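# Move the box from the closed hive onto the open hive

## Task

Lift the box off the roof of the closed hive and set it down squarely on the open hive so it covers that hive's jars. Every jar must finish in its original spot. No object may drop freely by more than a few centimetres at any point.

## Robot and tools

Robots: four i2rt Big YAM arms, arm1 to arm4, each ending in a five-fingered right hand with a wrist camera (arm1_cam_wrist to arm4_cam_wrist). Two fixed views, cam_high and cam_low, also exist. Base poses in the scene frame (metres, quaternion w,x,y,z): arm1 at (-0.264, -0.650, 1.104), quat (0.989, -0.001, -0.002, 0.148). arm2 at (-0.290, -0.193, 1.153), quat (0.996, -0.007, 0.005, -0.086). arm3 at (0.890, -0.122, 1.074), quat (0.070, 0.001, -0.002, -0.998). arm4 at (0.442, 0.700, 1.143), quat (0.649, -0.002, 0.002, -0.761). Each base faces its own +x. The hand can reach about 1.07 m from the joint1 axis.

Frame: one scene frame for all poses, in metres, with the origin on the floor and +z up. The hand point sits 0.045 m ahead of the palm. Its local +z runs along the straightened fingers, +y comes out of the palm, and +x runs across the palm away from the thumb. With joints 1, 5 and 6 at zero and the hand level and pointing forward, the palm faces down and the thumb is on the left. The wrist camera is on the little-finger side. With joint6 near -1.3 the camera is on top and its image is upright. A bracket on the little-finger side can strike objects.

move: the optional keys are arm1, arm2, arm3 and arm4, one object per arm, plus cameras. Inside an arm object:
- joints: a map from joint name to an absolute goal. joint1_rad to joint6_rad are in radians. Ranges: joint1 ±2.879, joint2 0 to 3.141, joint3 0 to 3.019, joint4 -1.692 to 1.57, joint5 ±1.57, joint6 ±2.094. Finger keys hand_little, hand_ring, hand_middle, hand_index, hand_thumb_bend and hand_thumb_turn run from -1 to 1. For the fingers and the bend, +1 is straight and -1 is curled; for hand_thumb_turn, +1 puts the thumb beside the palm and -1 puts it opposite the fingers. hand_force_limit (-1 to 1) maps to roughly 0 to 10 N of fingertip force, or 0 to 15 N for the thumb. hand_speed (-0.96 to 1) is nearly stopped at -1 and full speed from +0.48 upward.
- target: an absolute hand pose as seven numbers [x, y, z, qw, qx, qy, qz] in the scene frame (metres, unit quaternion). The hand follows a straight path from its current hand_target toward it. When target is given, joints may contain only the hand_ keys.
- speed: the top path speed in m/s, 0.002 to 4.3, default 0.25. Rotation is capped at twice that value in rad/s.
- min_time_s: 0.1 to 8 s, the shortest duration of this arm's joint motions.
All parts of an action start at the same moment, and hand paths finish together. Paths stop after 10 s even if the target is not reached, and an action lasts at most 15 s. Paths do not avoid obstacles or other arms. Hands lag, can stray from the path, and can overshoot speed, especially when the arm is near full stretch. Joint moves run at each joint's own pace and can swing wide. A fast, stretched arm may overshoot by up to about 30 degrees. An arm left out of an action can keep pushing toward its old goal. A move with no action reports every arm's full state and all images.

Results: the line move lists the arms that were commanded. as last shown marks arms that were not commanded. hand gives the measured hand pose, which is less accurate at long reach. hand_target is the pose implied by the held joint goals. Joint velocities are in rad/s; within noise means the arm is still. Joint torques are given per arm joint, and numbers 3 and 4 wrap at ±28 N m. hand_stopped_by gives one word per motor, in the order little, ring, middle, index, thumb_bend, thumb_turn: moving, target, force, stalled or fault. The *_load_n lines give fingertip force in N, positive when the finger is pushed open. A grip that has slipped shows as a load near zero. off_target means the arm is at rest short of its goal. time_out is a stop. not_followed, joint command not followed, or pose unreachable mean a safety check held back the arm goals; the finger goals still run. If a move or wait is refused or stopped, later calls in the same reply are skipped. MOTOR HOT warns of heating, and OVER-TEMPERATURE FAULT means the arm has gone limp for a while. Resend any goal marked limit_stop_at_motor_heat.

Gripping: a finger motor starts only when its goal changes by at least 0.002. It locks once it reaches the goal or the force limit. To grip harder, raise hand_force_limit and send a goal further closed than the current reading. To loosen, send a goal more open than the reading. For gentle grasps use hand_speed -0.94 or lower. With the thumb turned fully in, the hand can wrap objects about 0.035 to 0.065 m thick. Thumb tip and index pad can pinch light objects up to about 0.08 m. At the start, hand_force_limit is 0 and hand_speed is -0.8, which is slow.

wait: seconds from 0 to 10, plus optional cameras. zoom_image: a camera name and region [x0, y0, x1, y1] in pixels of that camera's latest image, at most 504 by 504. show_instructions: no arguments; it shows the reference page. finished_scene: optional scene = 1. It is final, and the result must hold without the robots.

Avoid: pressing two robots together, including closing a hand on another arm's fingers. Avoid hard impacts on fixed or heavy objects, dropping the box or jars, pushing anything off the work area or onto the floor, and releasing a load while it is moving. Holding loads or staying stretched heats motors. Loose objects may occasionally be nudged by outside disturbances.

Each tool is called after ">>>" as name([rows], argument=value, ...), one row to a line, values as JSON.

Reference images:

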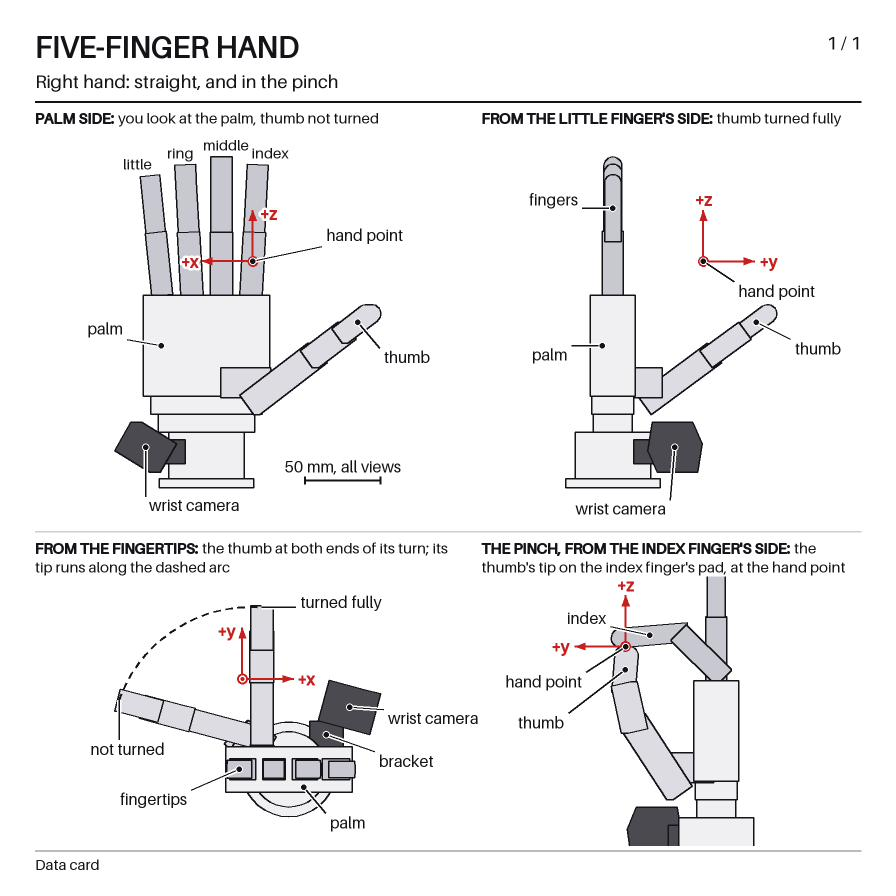

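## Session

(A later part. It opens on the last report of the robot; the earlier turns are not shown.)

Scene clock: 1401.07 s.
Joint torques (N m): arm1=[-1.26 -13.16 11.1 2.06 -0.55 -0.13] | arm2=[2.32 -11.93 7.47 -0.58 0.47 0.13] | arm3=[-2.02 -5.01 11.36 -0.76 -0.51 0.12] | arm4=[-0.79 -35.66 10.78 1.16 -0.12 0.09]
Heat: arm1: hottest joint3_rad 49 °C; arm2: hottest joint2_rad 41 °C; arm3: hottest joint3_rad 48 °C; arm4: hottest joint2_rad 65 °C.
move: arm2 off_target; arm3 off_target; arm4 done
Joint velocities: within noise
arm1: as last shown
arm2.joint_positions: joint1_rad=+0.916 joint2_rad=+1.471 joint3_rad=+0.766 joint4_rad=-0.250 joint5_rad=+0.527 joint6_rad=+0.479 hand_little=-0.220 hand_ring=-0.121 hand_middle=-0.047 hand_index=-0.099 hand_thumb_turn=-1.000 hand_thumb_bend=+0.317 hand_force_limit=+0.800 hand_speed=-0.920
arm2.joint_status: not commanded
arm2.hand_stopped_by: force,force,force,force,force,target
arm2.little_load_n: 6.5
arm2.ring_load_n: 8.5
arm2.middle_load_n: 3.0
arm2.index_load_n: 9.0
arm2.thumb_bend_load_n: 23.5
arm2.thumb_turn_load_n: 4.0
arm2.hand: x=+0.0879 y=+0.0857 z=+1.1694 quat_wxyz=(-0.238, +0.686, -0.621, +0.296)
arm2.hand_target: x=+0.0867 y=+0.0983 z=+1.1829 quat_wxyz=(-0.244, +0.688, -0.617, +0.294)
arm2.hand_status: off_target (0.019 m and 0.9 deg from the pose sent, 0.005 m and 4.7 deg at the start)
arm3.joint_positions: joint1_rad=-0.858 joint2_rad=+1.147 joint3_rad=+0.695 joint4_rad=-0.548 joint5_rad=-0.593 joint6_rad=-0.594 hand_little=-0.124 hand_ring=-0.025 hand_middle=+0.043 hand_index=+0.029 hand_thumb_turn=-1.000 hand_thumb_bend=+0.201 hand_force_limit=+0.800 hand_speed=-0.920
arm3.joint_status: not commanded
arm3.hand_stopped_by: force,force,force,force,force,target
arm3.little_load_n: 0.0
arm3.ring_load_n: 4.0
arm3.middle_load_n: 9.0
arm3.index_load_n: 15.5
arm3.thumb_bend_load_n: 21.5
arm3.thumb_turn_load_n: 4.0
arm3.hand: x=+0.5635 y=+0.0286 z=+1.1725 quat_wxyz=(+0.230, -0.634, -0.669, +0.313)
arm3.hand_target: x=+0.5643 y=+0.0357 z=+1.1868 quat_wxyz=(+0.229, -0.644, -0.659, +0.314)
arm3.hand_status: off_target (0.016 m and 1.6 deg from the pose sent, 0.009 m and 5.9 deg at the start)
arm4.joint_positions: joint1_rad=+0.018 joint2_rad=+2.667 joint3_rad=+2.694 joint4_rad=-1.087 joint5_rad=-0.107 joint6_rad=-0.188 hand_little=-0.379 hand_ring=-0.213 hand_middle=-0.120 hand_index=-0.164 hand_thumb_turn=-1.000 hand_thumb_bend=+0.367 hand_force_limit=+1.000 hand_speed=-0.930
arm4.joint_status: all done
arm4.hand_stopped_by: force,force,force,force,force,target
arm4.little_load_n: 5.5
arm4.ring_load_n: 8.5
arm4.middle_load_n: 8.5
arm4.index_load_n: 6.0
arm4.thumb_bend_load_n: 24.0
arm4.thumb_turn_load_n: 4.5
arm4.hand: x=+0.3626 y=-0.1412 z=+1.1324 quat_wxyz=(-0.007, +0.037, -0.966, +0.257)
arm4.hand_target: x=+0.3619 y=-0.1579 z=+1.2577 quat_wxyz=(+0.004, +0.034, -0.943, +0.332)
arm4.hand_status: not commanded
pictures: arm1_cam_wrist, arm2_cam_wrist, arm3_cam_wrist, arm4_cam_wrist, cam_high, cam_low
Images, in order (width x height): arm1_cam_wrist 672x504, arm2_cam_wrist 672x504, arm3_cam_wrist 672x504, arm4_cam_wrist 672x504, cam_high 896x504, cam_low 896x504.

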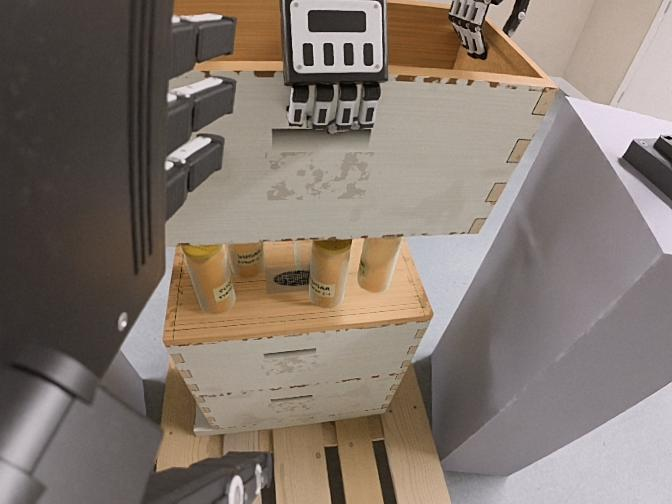

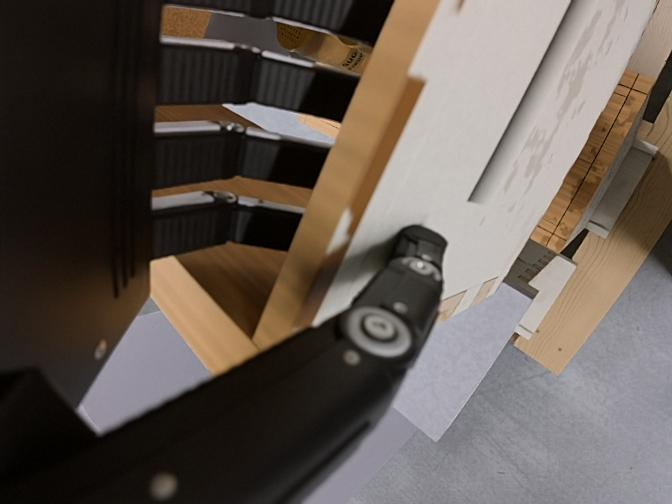

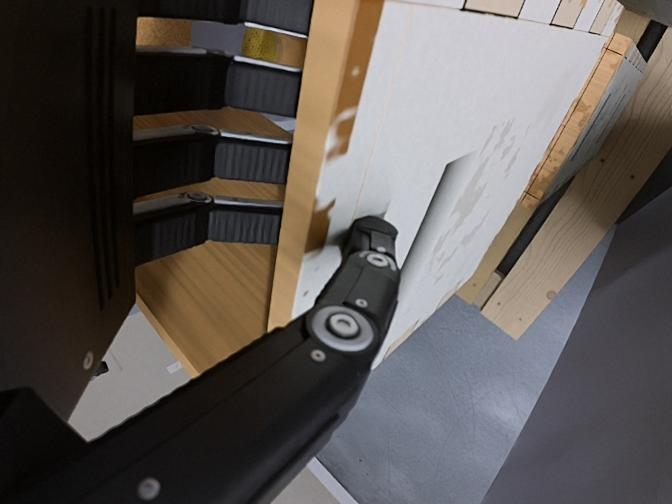

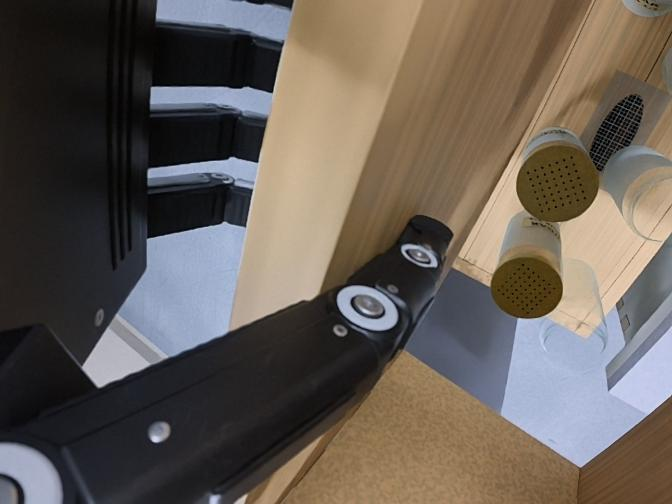

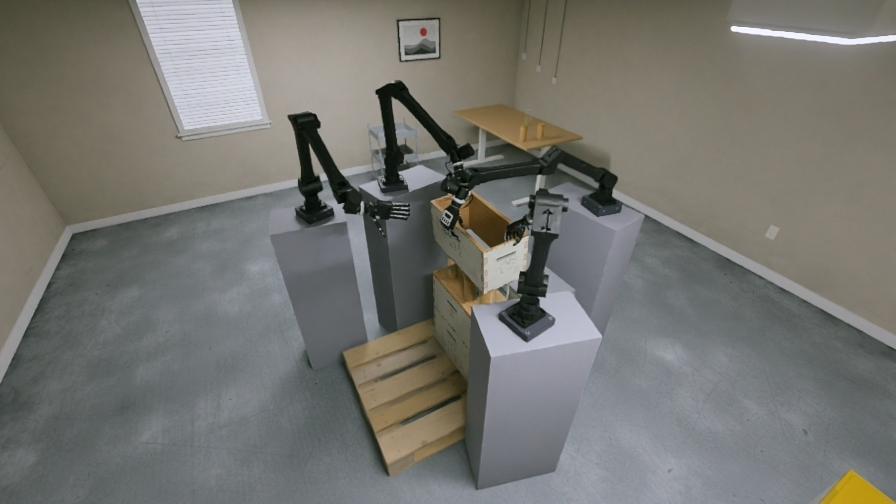

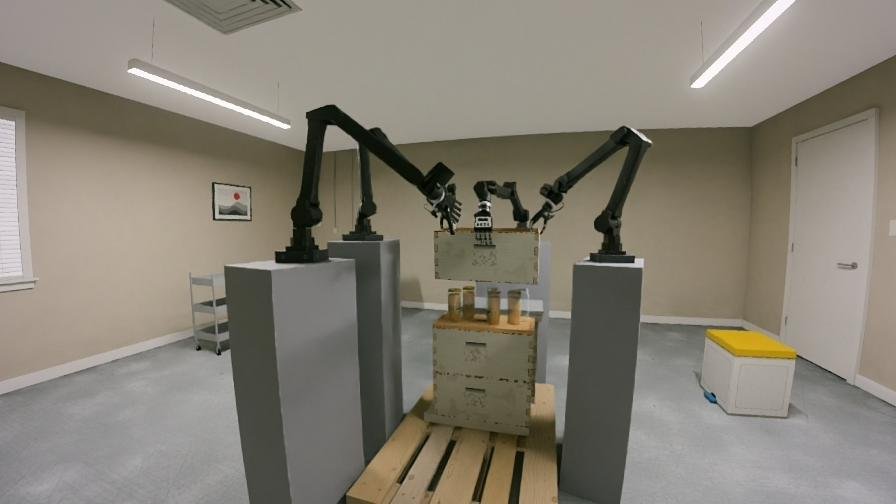

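>>> move(arm2={"target":[0.0868,0.0985,1.183,0.2256,-0.6945,0.6088,-0.3101],"speed":0.04}, arm3={"target":[0.5645,0.0358,1.191,0.2111,-0.6499,-0.6507,0.3315],"speed":0.04}, arm4={"joints":{"joint2_rad":2.528,"joint4_rad":-1.06},"min_time_s":1.5}, cameras=["cam_high","cam_low","arm3_cam_wrist","arm2_cam_wrist","arm4_cam_wrist","arm1_cam_wrist"])

>>> zoom_image(camera="cam_high", region=[425, 180, 545, 300])

>>> zoom_image(camera="cam_low", region=[425, 210, 555, 340])

>>> zoom_image(camera="arm3_cam_wrist", region=[240, 0, 672, 420])

>>> zoom_image(camera="arm2_cam_wrist", region=[240, 0, 672, 420])

Scene clock: 1413.13 s.
Joint torques (N m): arm1=[-0.91 -13.1 11.12 2.06 -0.56 -0.11] | arm2=[2.55 -12.28 7.6 -0.61 0.44 0.09] | arm3=[-2.26 -5.36 11.47 -0.81 -0.46 0.13] | arm4=[-1.55 -35.43 10.69 2.09 -0.1 0.02]
Heat: arm1: hottest joint3_rad 49 °C; arm2: hottest joint2_rad 40 °C; arm3: hottest joint3_rad 49 °C; arm4: hottest joint2_rad 69 °C.
move: arm2 off_target; arm3 off_target; arm4 done
Joint velocities: within noise
arm1: as last shown
arm2.joint_positions: joint1_rad=+0.931 joint2_rad=+1.489 joint3_rad=+0.789 joint4_rad=-0.291 joint5_rad=+0.569 joint6_rad=+0.476 hand_little=-0.220 hand_ring=-0.121 hand_middle=-0.047 hand_index=-0.099 hand_thumb_turn=-1.000 hand_thumb_bend=+0.317 hand_force_limit=+0.800 hand_speed=-0.920
arm2.joint_status: not commanded
arm2.hand_stopped_by: force,force,force,force,force,target
arm2.little_load_n: 7.5
arm2.ring_load_n: 8.5
arm2.middle_load_n: 3.0
arm2.index_load_n: 8.0
arm2.thumb_bend_load_n: 24.5
arm2.thumb_turn_load_n: 3.0
arm2.hand: x=+0.0880 y=+0.0836 z=+1.1679 quat_wxyz=(-0.218, +0.690, -0.616, +0.312)
arm2.hand_target: x=+0.0867 y=+0.0983 z=+1.1829 quat_wxyz=(-0.226, +0.695, -0.609, +0.310)
arm2.hand_status: off_target (0.021 m and 1.3 deg from the pose sent, 0.019 m and 2.8 deg at the start)
arm3.joint_positions: joint1_rad=-0.876 joint2_rad=+1.170 joint3_rad=+0.715 joint4_rad=-0.583 joint5_rad=-0.639 joint6_rad=-0.592 hand_little=-0.124 hand_ring=-0.025 hand_middle=+0.043 hand_index=+0.029 hand_thumb_turn=-1.000 hand_thumb_bend=+0.201 hand_force_limit=+0.800 hand_speed=-0.920
arm3.joint_status: not commanded
arm3.hand_stopped_by: force,force,force,force,force,target
arm3.little_load_n: 0.0
arm3.ring_load_n: 3.5
arm3.middle_load_n: 9.0
arm3.index_load_n: 16.5
arm3.thumb_bend_load_n: 21.0
arm3.thumb_turn_load_n: 5.0
arm3.hand: x=+0.5636 y=+0.0263 z=+1.1751 quat_wxyz=(+0.210, -0.639, -0.661, +0.332)
arm3.hand_target: x=+0.5644 y=+0.0355 z=+1.1906 quat_wxyz=(+0.212, -0.650, -0.650, +0.332)
arm3.hand_status: off_target (0.019 m and 1.7 deg from the pose sent, 0.020 m and 4.1 deg at the start)
arm4.joint_positions: joint1_rad=+0.018 joint2_rad=+2.657 joint3_rad=+2.694 joint4_rad=-1.076 joint5_rad=-0.107 joint6_rad=-0.187 hand_little=-0.379 hand_ring=-0.213 hand_middle=-0.120 hand_index=-0.164 hand_thumb_turn=-1.000 hand_thumb_bend=+0.367 hand_force_limit=+1.000 hand_speed=-0.930
arm4.joint_status: all done
arm4.hand_stopped_by: force,force,force,force,force,target
arm4.little_load_n: 3.0
arm4.ring_load_n: 8.0
arm4.middle_load_n: 9.5
arm4.index_load_n: 6.0
arm4.thumb_bend_load_n: 25.0
arm4.thumb_turn_load_n: 4.0
arm4.hand: x=+0.3625 y=-0.1456 z=+1.1418 quat_wxyz=(-0.005, +0.038, -0.963, +0.267)
arm4.hand_target: x=+0.3608 y=-0.1653 z=+1.2671 quat_wxyz=(+0.008, +0.035, -0.936, +0.350)
arm4.hand_status: not commanded
pictures: arm1_cam_wrist, arm2_cam_wrist, arm3_cam_wrist, arm4_cam_wrist, cam_high, cam_low
Images, in order (width x height): arm1_cam_wrist 672x504, arm2_cam_wrist 672x504, arm3_cam_wrist 672x504, arm4_cam_wrist 672x504, cam_high 896x504, cam_low 896x504.

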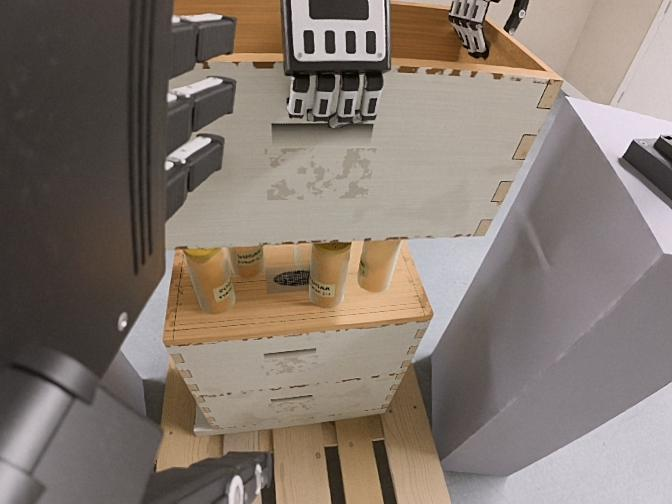

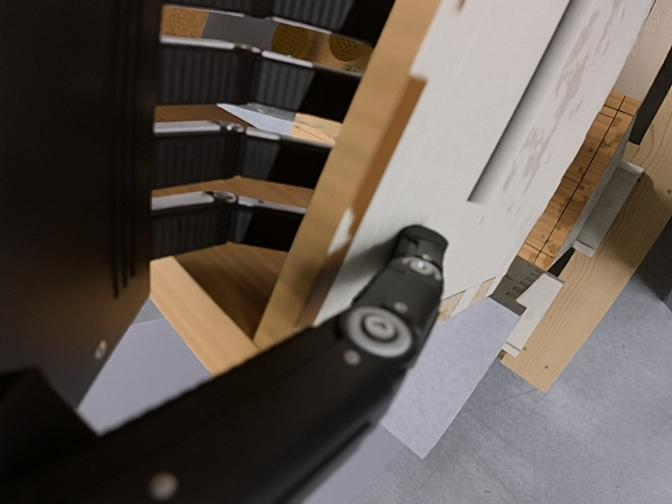

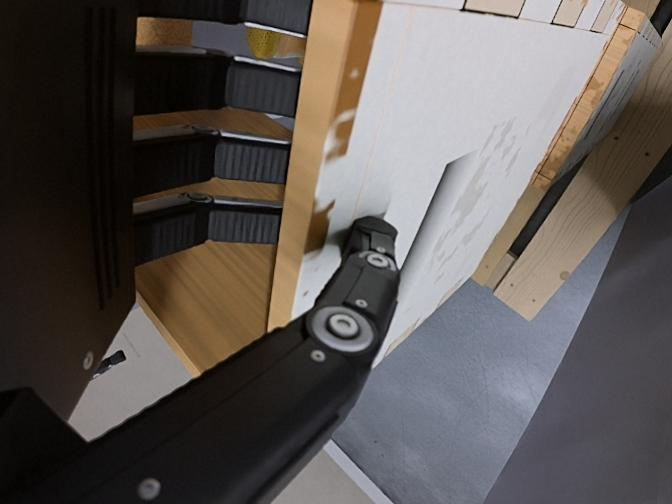

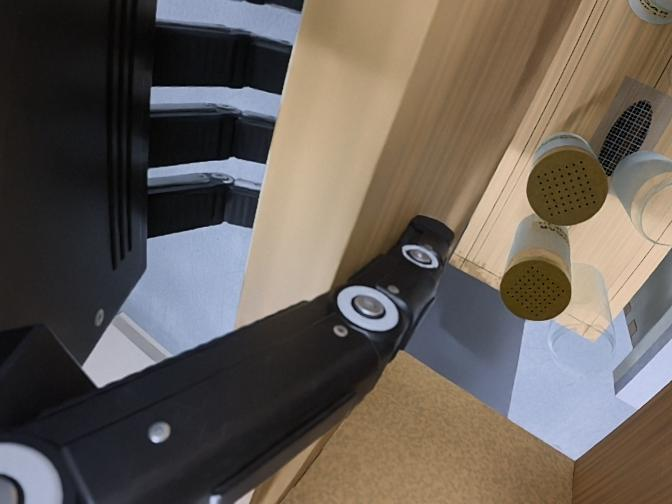

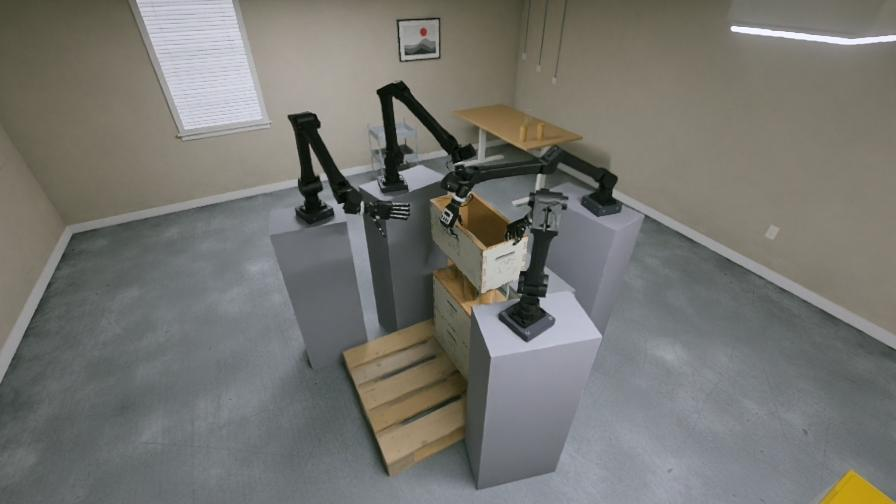

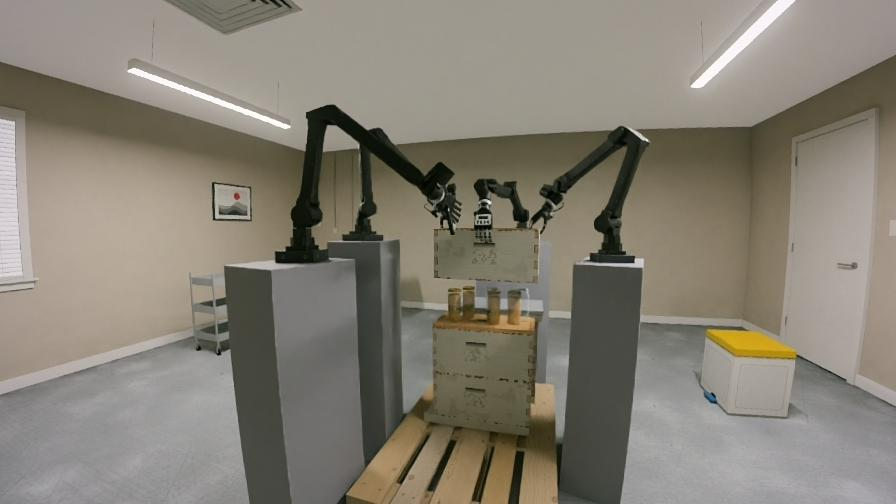

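Scaled by 4.200 from the camera's image (finer frame: 1280x720).

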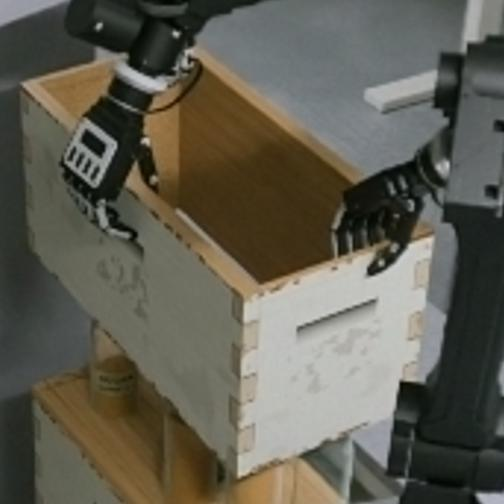

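Scaled by 3.877 from the camera's image (finer frame: 1280x720).

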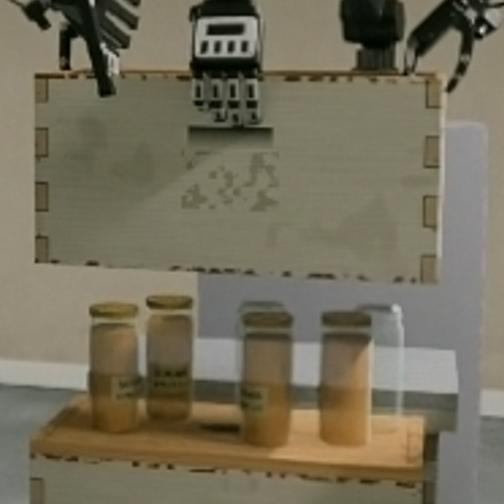

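Scaled by 1.167 from the camera's image (finer frame: 960x720).

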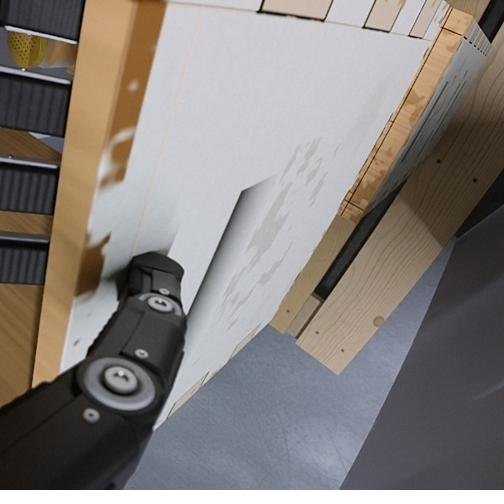

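Scaled by 1.167 from the camera's image (finer frame: 960x720).

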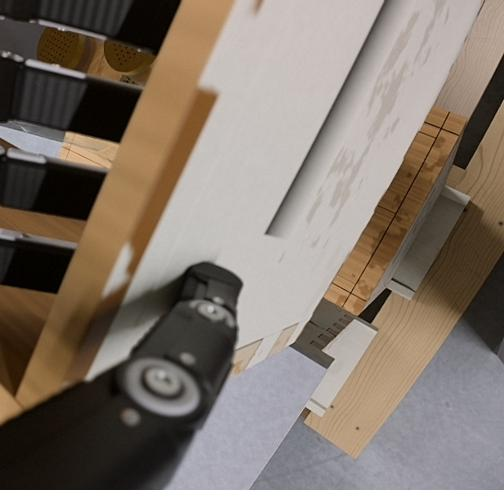

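>>> zoom_image(camera="arm4_cam_wrist", region=[360, 0, 672, 420])

>>> zoom_image(camera="arm1_cam_wrist", region=[150, 200, 500, 440])

Scaled by 1.200 from the camera's image (finer frame: 960x720).

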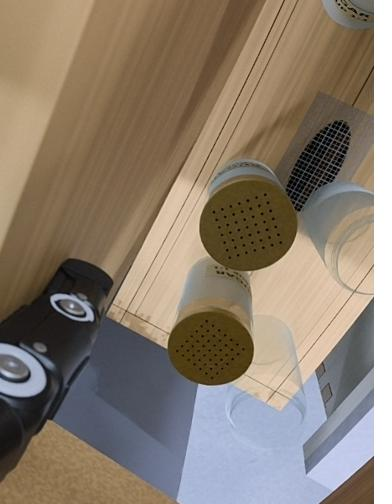

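Scaled by 1.440 from the camera's image (finer frame: 960x720).

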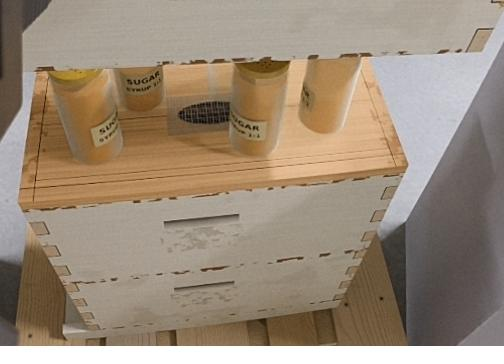

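>>> move(cameras=["cam_high","cam_low"])

>>> zoom_image(camera="cam_low", region=[420, 225, 550, 355])

>>> zoom_image(camera="cam_low", region=[420, 300, 550, 430])

>>> zoom_image(camera="cam_high", region=[425, 190, 495, 260])

>>> zoom_image(camera="cam_high", region=[425, 250, 495, 320])

Scene clock: 1478.87 s.
Joint torques (N m): arm1=[-1.44 -13.33 11.18 2.06 -0.55 -0.11] | arm2=[2.67 -12.4 7.61 -0.64 0.45 0.09] | arm3=[-2.26 -5.36 11.45 -0.84 -0.46 0.12] | arm4=[-1.79 -35.6 10.67 2.11 -0.12 0.09]
Heat: arm1: hottest joint3_rad 50 °C; arm2: hottest joint2_rad 39 °C; arm3: hottest joint3_rad 49 °C; arm4: hottest joint2_rad 78 °C.
Joint velocities: within noise
arm1.joint_positions: joint1_rad=-0.121 joint2_rad=+1.709 joint3_rad=+1.042 joint4_rad=-0.030 joint5_rad=-1.129 joint6_rad=-2.077 hand_little=+1.000 hand_ring=+1.000 hand_middle=+1.000 hand_index=+1.000 hand_thumb_turn=+1.000 hand_thumb_bend=+1.000 hand_force_limit=+0.000 hand_speed=-0.800
arm1.joint_status: not commanded
arm1.hand_stopped_by: target,target,target,target,target,target
arm1.little_load_n: 0.0
arm1.ring_load_n: 0.0
arm1.middle_load_n: 0.0
arm1.index_load_n: 0.0
arm1.thumb_bend_load_n: 0.0
arm1.thumb_turn_load_n: 0.0
arm1.hand: x=+0.3101 y=-0.3996 z=+1.2271 quat_wxyz=(-0.418, +0.645, +0.470, +0.433) (m; scene frame)
arm1.hand_target: x=+0.3309 y=-0.4003 z=+1.2604 quat_wxyz=(-0.401, +0.624, +0.484, +0.463) (m; scene frame)
arm1.hand_status: not commanded
arm2.joint_positions: joint1_rad=+0.931 joint2_rad=+1.489 joint3_rad=+0.789 joint4_rad=-0.291 joint5_rad=+0.569 joint6_rad=+0.476 hand_little=-0.220 hand_ring=-0.121 hand_middle=-0.047 hand_index=-0.099 hand_thumb_turn=-1.000 hand_thumb_bend=+0.317 hand_force_limit=+0.800 hand_speed=-0.920
arm2.joint_status: not commanded
arm2.hand_stopped_by: force,force,force,force,force,target
arm2.little_load_n: 7.0
arm2.ring_load_n: 8.5
arm2.middle_load_n: 2.5
arm2.index_load_n: 8.0
arm2.thumb_bend_load_n: 24.5
arm2.thumb_turn_load_n: 3.0
arm2.hand: x=+0.0880 y=+0.0836 z=+1.1679 quat_wxyz=(-0.218, +0.690, -0.616, +0.312) (m; scene frame)
arm2.hand_target: x=+0.0867 y=+0.0983 z=+1.1829 quat_wxyz=(-0.226, +0.695, -0.609, +0.310) (m; scene frame)
arm2.hand_status: off_target (0.021 m and 1.3 deg from the pose sent, 0.019 m and 2.8 deg at the start)
arm3.joint_positions: joint1_rad=-0.876 joint2_rad=+1.170 joint3_rad=+0.715 joint4_rad=-0.583 joint5_rad=-0.639 joint6_rad=-0.592 hand_little=-0.124 hand_ring=-0.025 hand_middle=+0.043 hand_index=+0.029 hand_thumb_turn=-1.000 hand_thumb_bend=+0.201 hand_force_limit=+0.800 hand_speed=-0.920
arm3.joint_status: not commanded
arm3.hand_stopped_by: force,force,force,force,force,target
arm3.little_load_n: 0.0
arm3.ring_load_n: 3.5
arm3.middle_load_n: 9.0
arm3.index_load_n: 17.0
arm3.thumb_bend_load_n: 21.0
arm3.thumb_turn_load_n: 5.0
arm3.hand: x=+0.5636 y=+0.0263 z=+1.1751 quat_wxyz=(+0.210, -0.639, -0.661, +0.332) (m; scene frame)
arm3.hand_target: x=+0.5644 y=+0.0355 z=+1.1906 quat_wxyz=(+0.212, -0.650, -0.650, +0.332) (m; scene frame)
arm3.hand_status: off_target (0.019 m and 1.7 deg from the pose sent, 0.020 m and 4.1 deg at the start)
arm4.joint_positions: joint1_rad=+0.018 joint2_rad=+2.657 joint3_rad=+2.694 joint4_rad=-1.076 joint5_rad=-0.107 joint6_rad=-0.187 hand_little=-0.379 hand_ring=-0.213 hand_middle=-0.120 hand_index=-0.164 hand_thumb_turn=-1.000 hand_thumb_bend=+0.367 hand_force_limit=+1.000 hand_speed=-0.930
arm4.joint_status: all done
arm4.hand_stopped_by: force,force,force,force,force,target
arm4.little_load_n: 3.0
arm4.ring_load_n: 8.5
arm4.middle_load_n: 9.5
arm4.index_load_n: 6.5
arm4.thumb_bend_load_n: 25.0
arm4.thumb_turn_load_n: 4.0
arm4.hand: x=+0.3625 y=-0.1456 z=+1.1418 quat_wxyz=(-0.005, +0.038, -0.963, +0.267) (m; scene frame)
arm4.hand_target: x=+0.3608 y=-0.1653 z=+1.2671 quat_wxyz=(+0.008, +0.035, -0.936, +0.350) (m; scene frame)
arm4.hand_status: not commanded
pictures: cam_high, cam_low
Images, in order (width x height): cam_high 896x504, cam_low 896x504.

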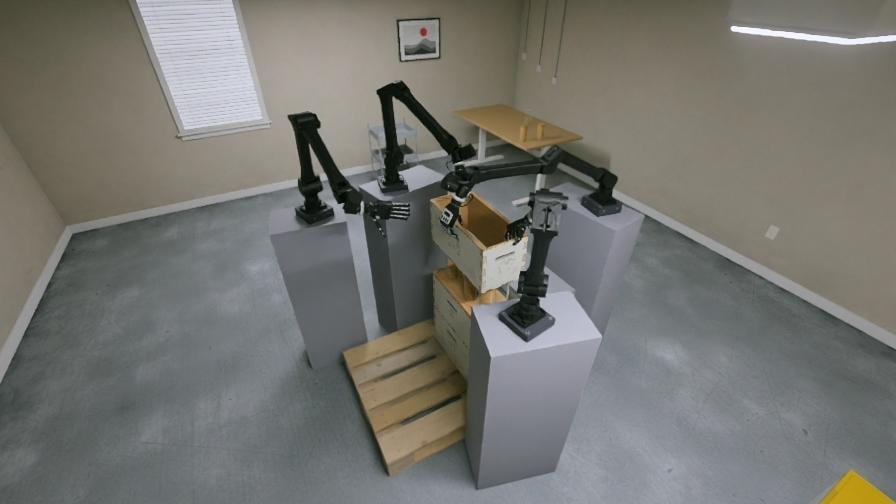

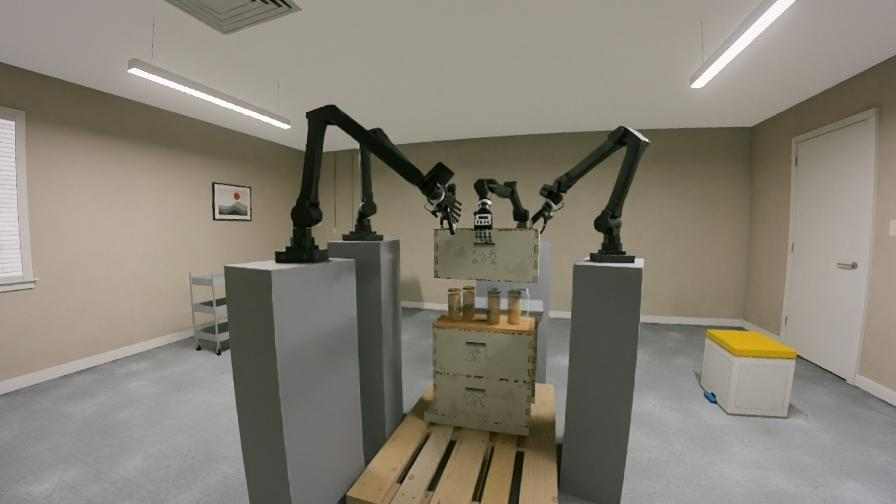

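Scaled by 3.877 from the camera's image (finer frame: 1280x720).

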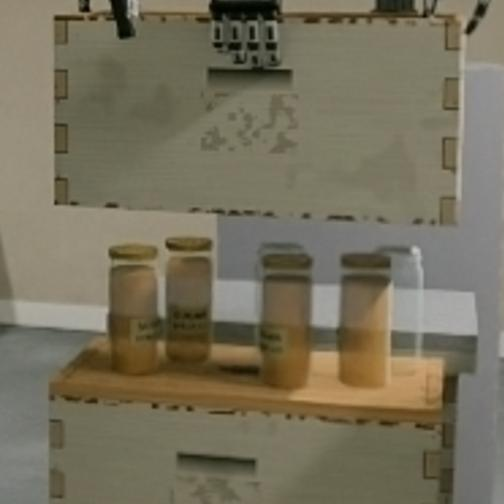

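Scaled by 3.877 from the camera's image (finer frame: 1280x720).

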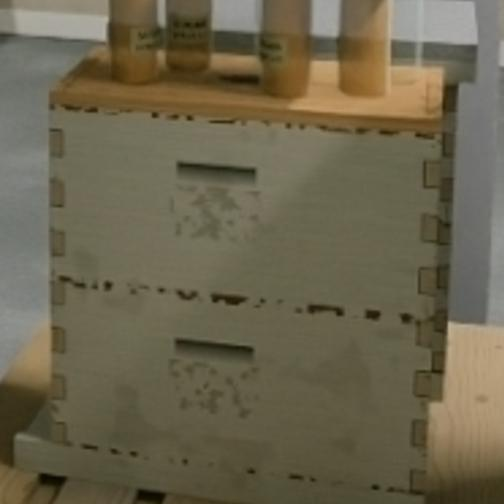

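Scaled by 7.200 from the camera's image (finer frame: 1280x720).

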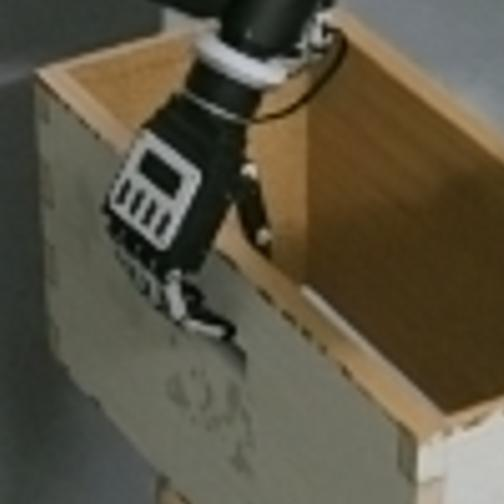

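Scaled by 7.200 from the camera's image (finer frame: 1280x720).

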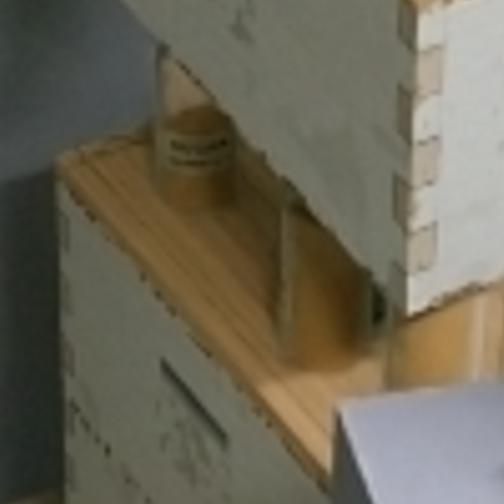

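>>> move(arm2={"target":[0.0787,0.1003,1.153,0.2256,-0.6945,0.6088,-0.3101],"speed":0.03}, arm3={"target":[0.5564,0.0375,1.162,0.2111,-0.6499,-0.6507,0.3315],"speed":0.03}, arm4={"joints":{"joint1_rad":0.004,"joint2_rad":2.528,"joint3_rad":2.648,"joint4_rad":-0.984},"min_time_s":1.2}, cameras=["cam_high","cam_low","arm3_cam_wrist","arm2_cam_wrist","arm4_cam_wrist","arm1_cam_wrist"])

>>> zoom_image(camera="arm4_cam_wrist", region=[360, 0, 672, 420])

>>> zoom_image(camera="cam_low", region=[420, 225, 550, 355])

>>> zoom_image(camera="cam_high", region=[425, 190, 545, 310])

Scene clock: 1514.37 s.
Joint torques (N m): arm1=[-1.14 -13.22 11.17 2.06 -0.56 -0.11] | arm2=[2.78 -13.27 4.9 0.68 0.54 0.2] | arm3=[-1.38 -6.48 9.02 0.95 -0.4 0.21] | arm4=[-2.43 -34.73 10.63 2.66 -0.06 0.08]
Heat: arm1: hottest joint3_rad 50 °C; arm2: hottest joint3_rad 39 °C; arm3: hottest joint3_rad 50 °C; arm4: hottest joint2_rad 80 °C.
move: arm2 off_target; arm3 done; arm4 done
Joint velocities: within noise
arm1: as last shown
arm2.joint_positions: joint1_rad=+0.945 joint2_rad=+1.549 joint3_rad=+0.781 joint4_rad=-0.243 joint5_rad=+0.577 joint6_rad=+0.484 hand_little=-0.220 hand_ring=-0.121 hand_middle=-0.047 hand_index=-0.099 hand_thumb_turn=-1.000 hand_thumb_bend=+0.317 hand_force_limit=+0.800 hand_speed=-0.920
arm2.joint_status: not commanded
arm2.hand_stopped_by: force,force,force,force,force,target
arm2.little_load_n: 5.5
arm2.ring_load_n: 8.0
arm2.middle_load_n: 3.0
arm2.index_load_n: 7.0
arm2.thumb_bend_load_n: 26.0
arm2.thumb_turn_load_n: 3.0
arm2.hand: x=+0.0854 y=+0.0882 z=+1.1441 quat_wxyz=(-0.211, +0.694, -0.613, +0.312)
arm2.hand_target: x=+0.0788 y=+0.1001 z=+1.1528 quat_wxyz=(-0.226, +0.695, -0.609, +0.310)
arm2.hand_status: off_target (0.016 m and 1.7 deg from the pose sent, 0.024 m and 1.3 deg at the start)
arm3.joint_positions: joint1_rad=-0.876 joint2_rad=+1.239 joint3_rad=+0.707 joint4_rad=-0.518 joint5_rad=-0.635 joint6_rad=-0.588 hand_little=-0.124 hand_ring=-0.025 hand_middle=+0.043 hand_index=+0.029 hand_thumb_turn=-1.000 hand_thumb_bend=+0.201 hand_force_limit=+0.800 hand_speed=-0.920
arm3.joint_status: not commanded
arm3.hand_stopped_by: force,force,force,force,force,target
arm3.little_load_n: -0.5
arm3.ring_load_n: 4.0
arm3.middle_load_n: 8.5
arm3.index_load_n: 14.0
arm3.thumb_bend_load_n: 24.0
arm3.thumb_turn_load_n: 4.5
arm3.hand: x=+0.5571 y=+0.0328 z=+1.1529 quat_wxyz=(+0.204, -0.644, -0.660, +0.330)
arm3.hand_target: x=+0.5564 y=+0.0375 z=+1.1619 quat_wxyz=(+0.211, -0.650, -0.651, +0.332)
arm3.hand_status: done (0.010 m and 1.5 deg from the pose sent, 0.019 m and 1.7 deg at the start)
arm4.joint_positions: joint1_rad=+0.015 joint2_rad=+2.647 joint3_rad=+2.616 joint4_rad=-1.014 joint5_rad=-0.107 joint6_rad=-0.188 hand_little=-0.380 hand_ring=-0.213 hand_middle=-0.120 hand_index=-0.164 hand_thumb_turn=-1.000 hand_thumb_bend=+0.367 hand_force_limit=+1.000 hand_speed=-0.930
arm4.joint_status: all done
arm4.hand_stopped_by: force,force,force,force,force,target
arm4.little_load_n: 2.0
arm4.ring_load_n: 8.0
arm4.middle_load_n: 9.0
arm4.index_load_n: 4.5
arm4.thumb_bend_load_n: 26.5
arm4.thumb_turn_load_n: 3.0
arm4.hand: x=+0.3597 y=-0.1426 z=+1.1193 quat_wxyz=(-0.005, +0.036, -0.964, +0.264)
arm4.hand_target: x=+0.3482 y=-0.1682 z=+1.2375 quat_wxyz=(+0.010, +0.028, -0.937, +0.349)
arm4.hand_status: not commanded
pictures: arm1_cam_wrist, arm2_cam_wrist, arm3_cam_wrist, arm4_cam_wrist, cam_high, cam_low
Images, in order (width x height): arm1_cam_wrist 672x504, arm2_cam_wrist 672x504, arm3_cam_wrist 672x504, arm4_cam_wrist 672x504, cam_high 896x504, cam_low 896x504.

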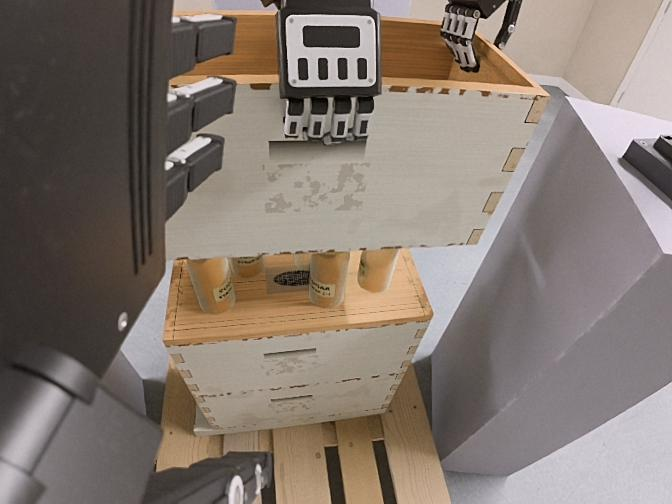

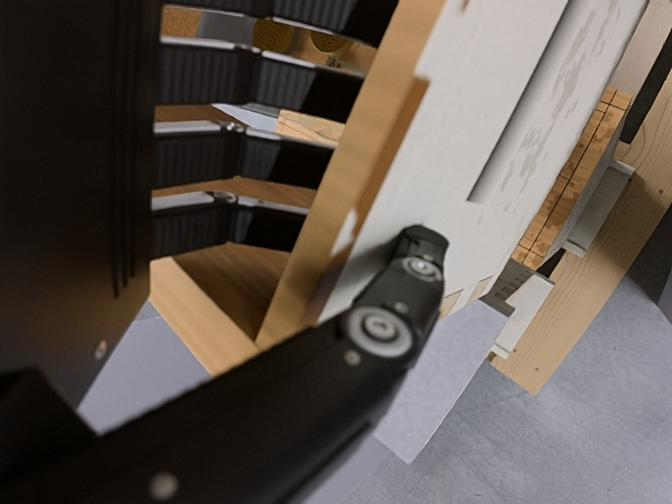

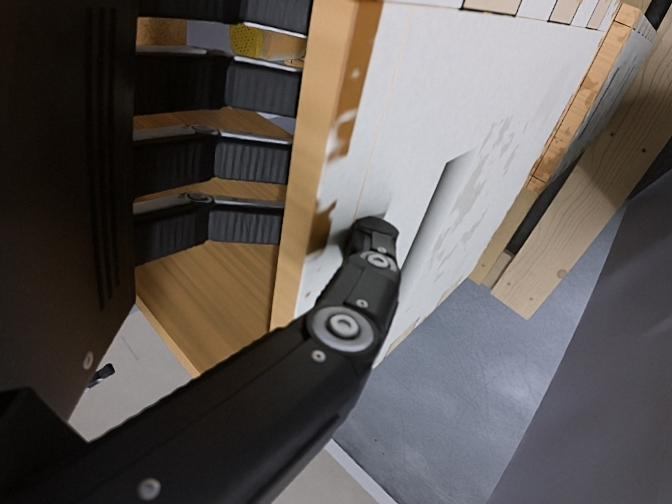

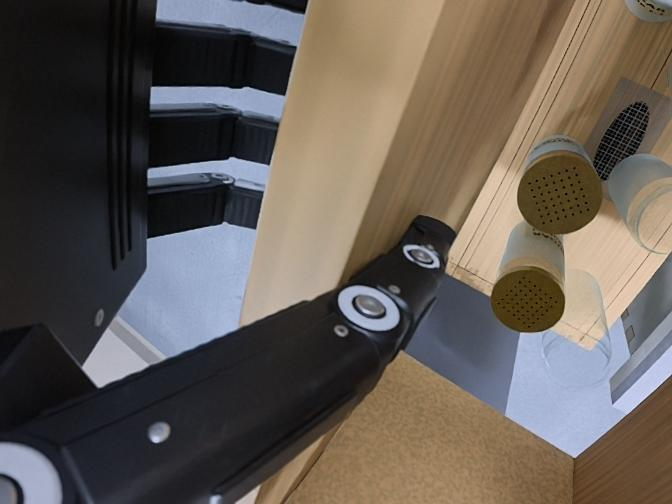

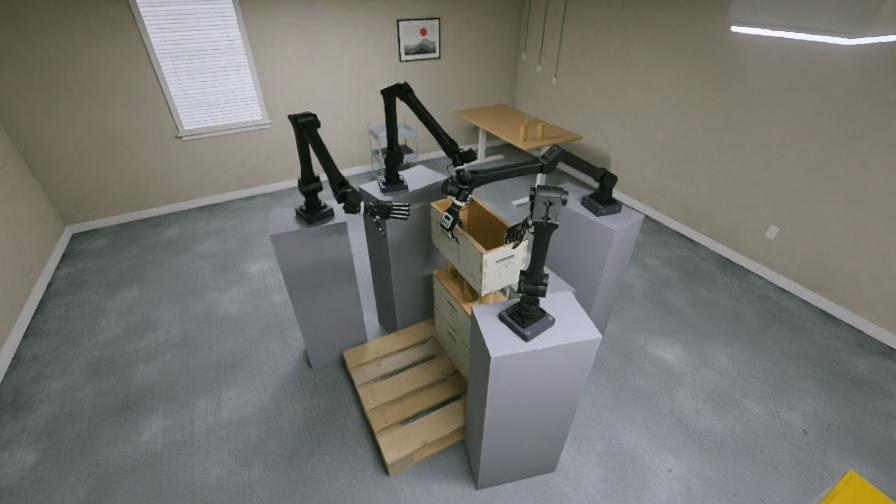

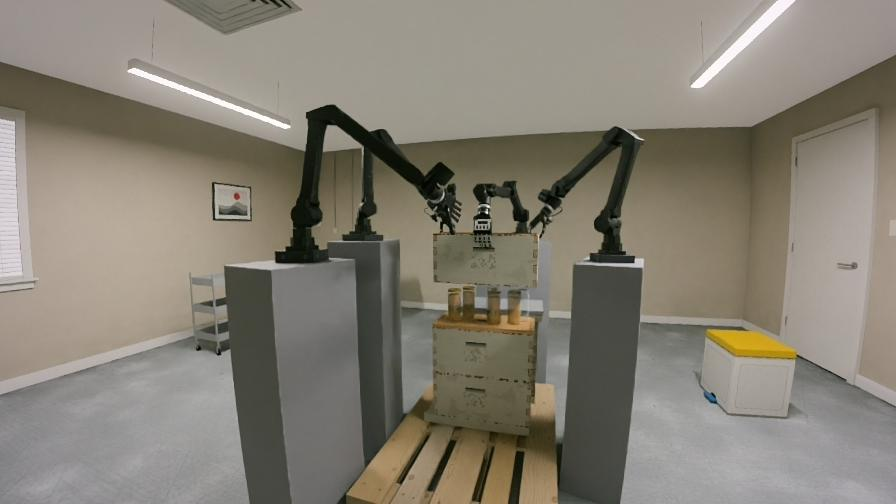

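Scaled by 1.200 from the camera's image (finer frame: 960x720).

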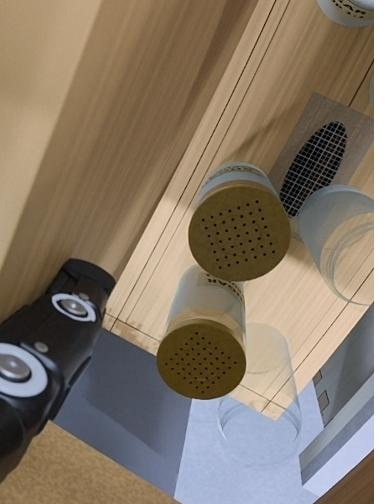

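Scaled by 3.877 from the camera's image (finer frame: 1280x720).

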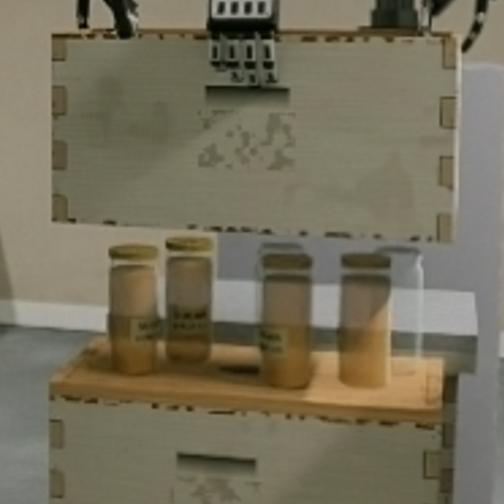

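Scaled by 4.200 from the camera's image (finer frame: 1280x720).

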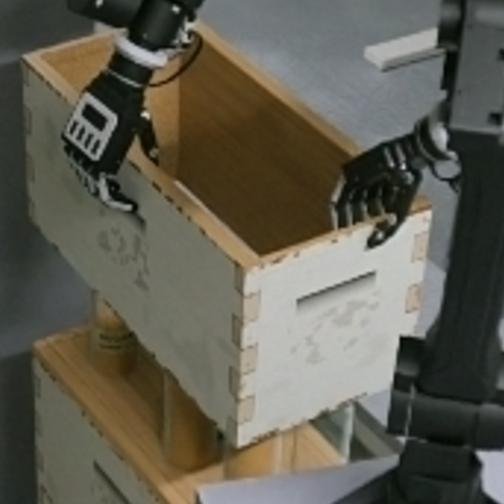

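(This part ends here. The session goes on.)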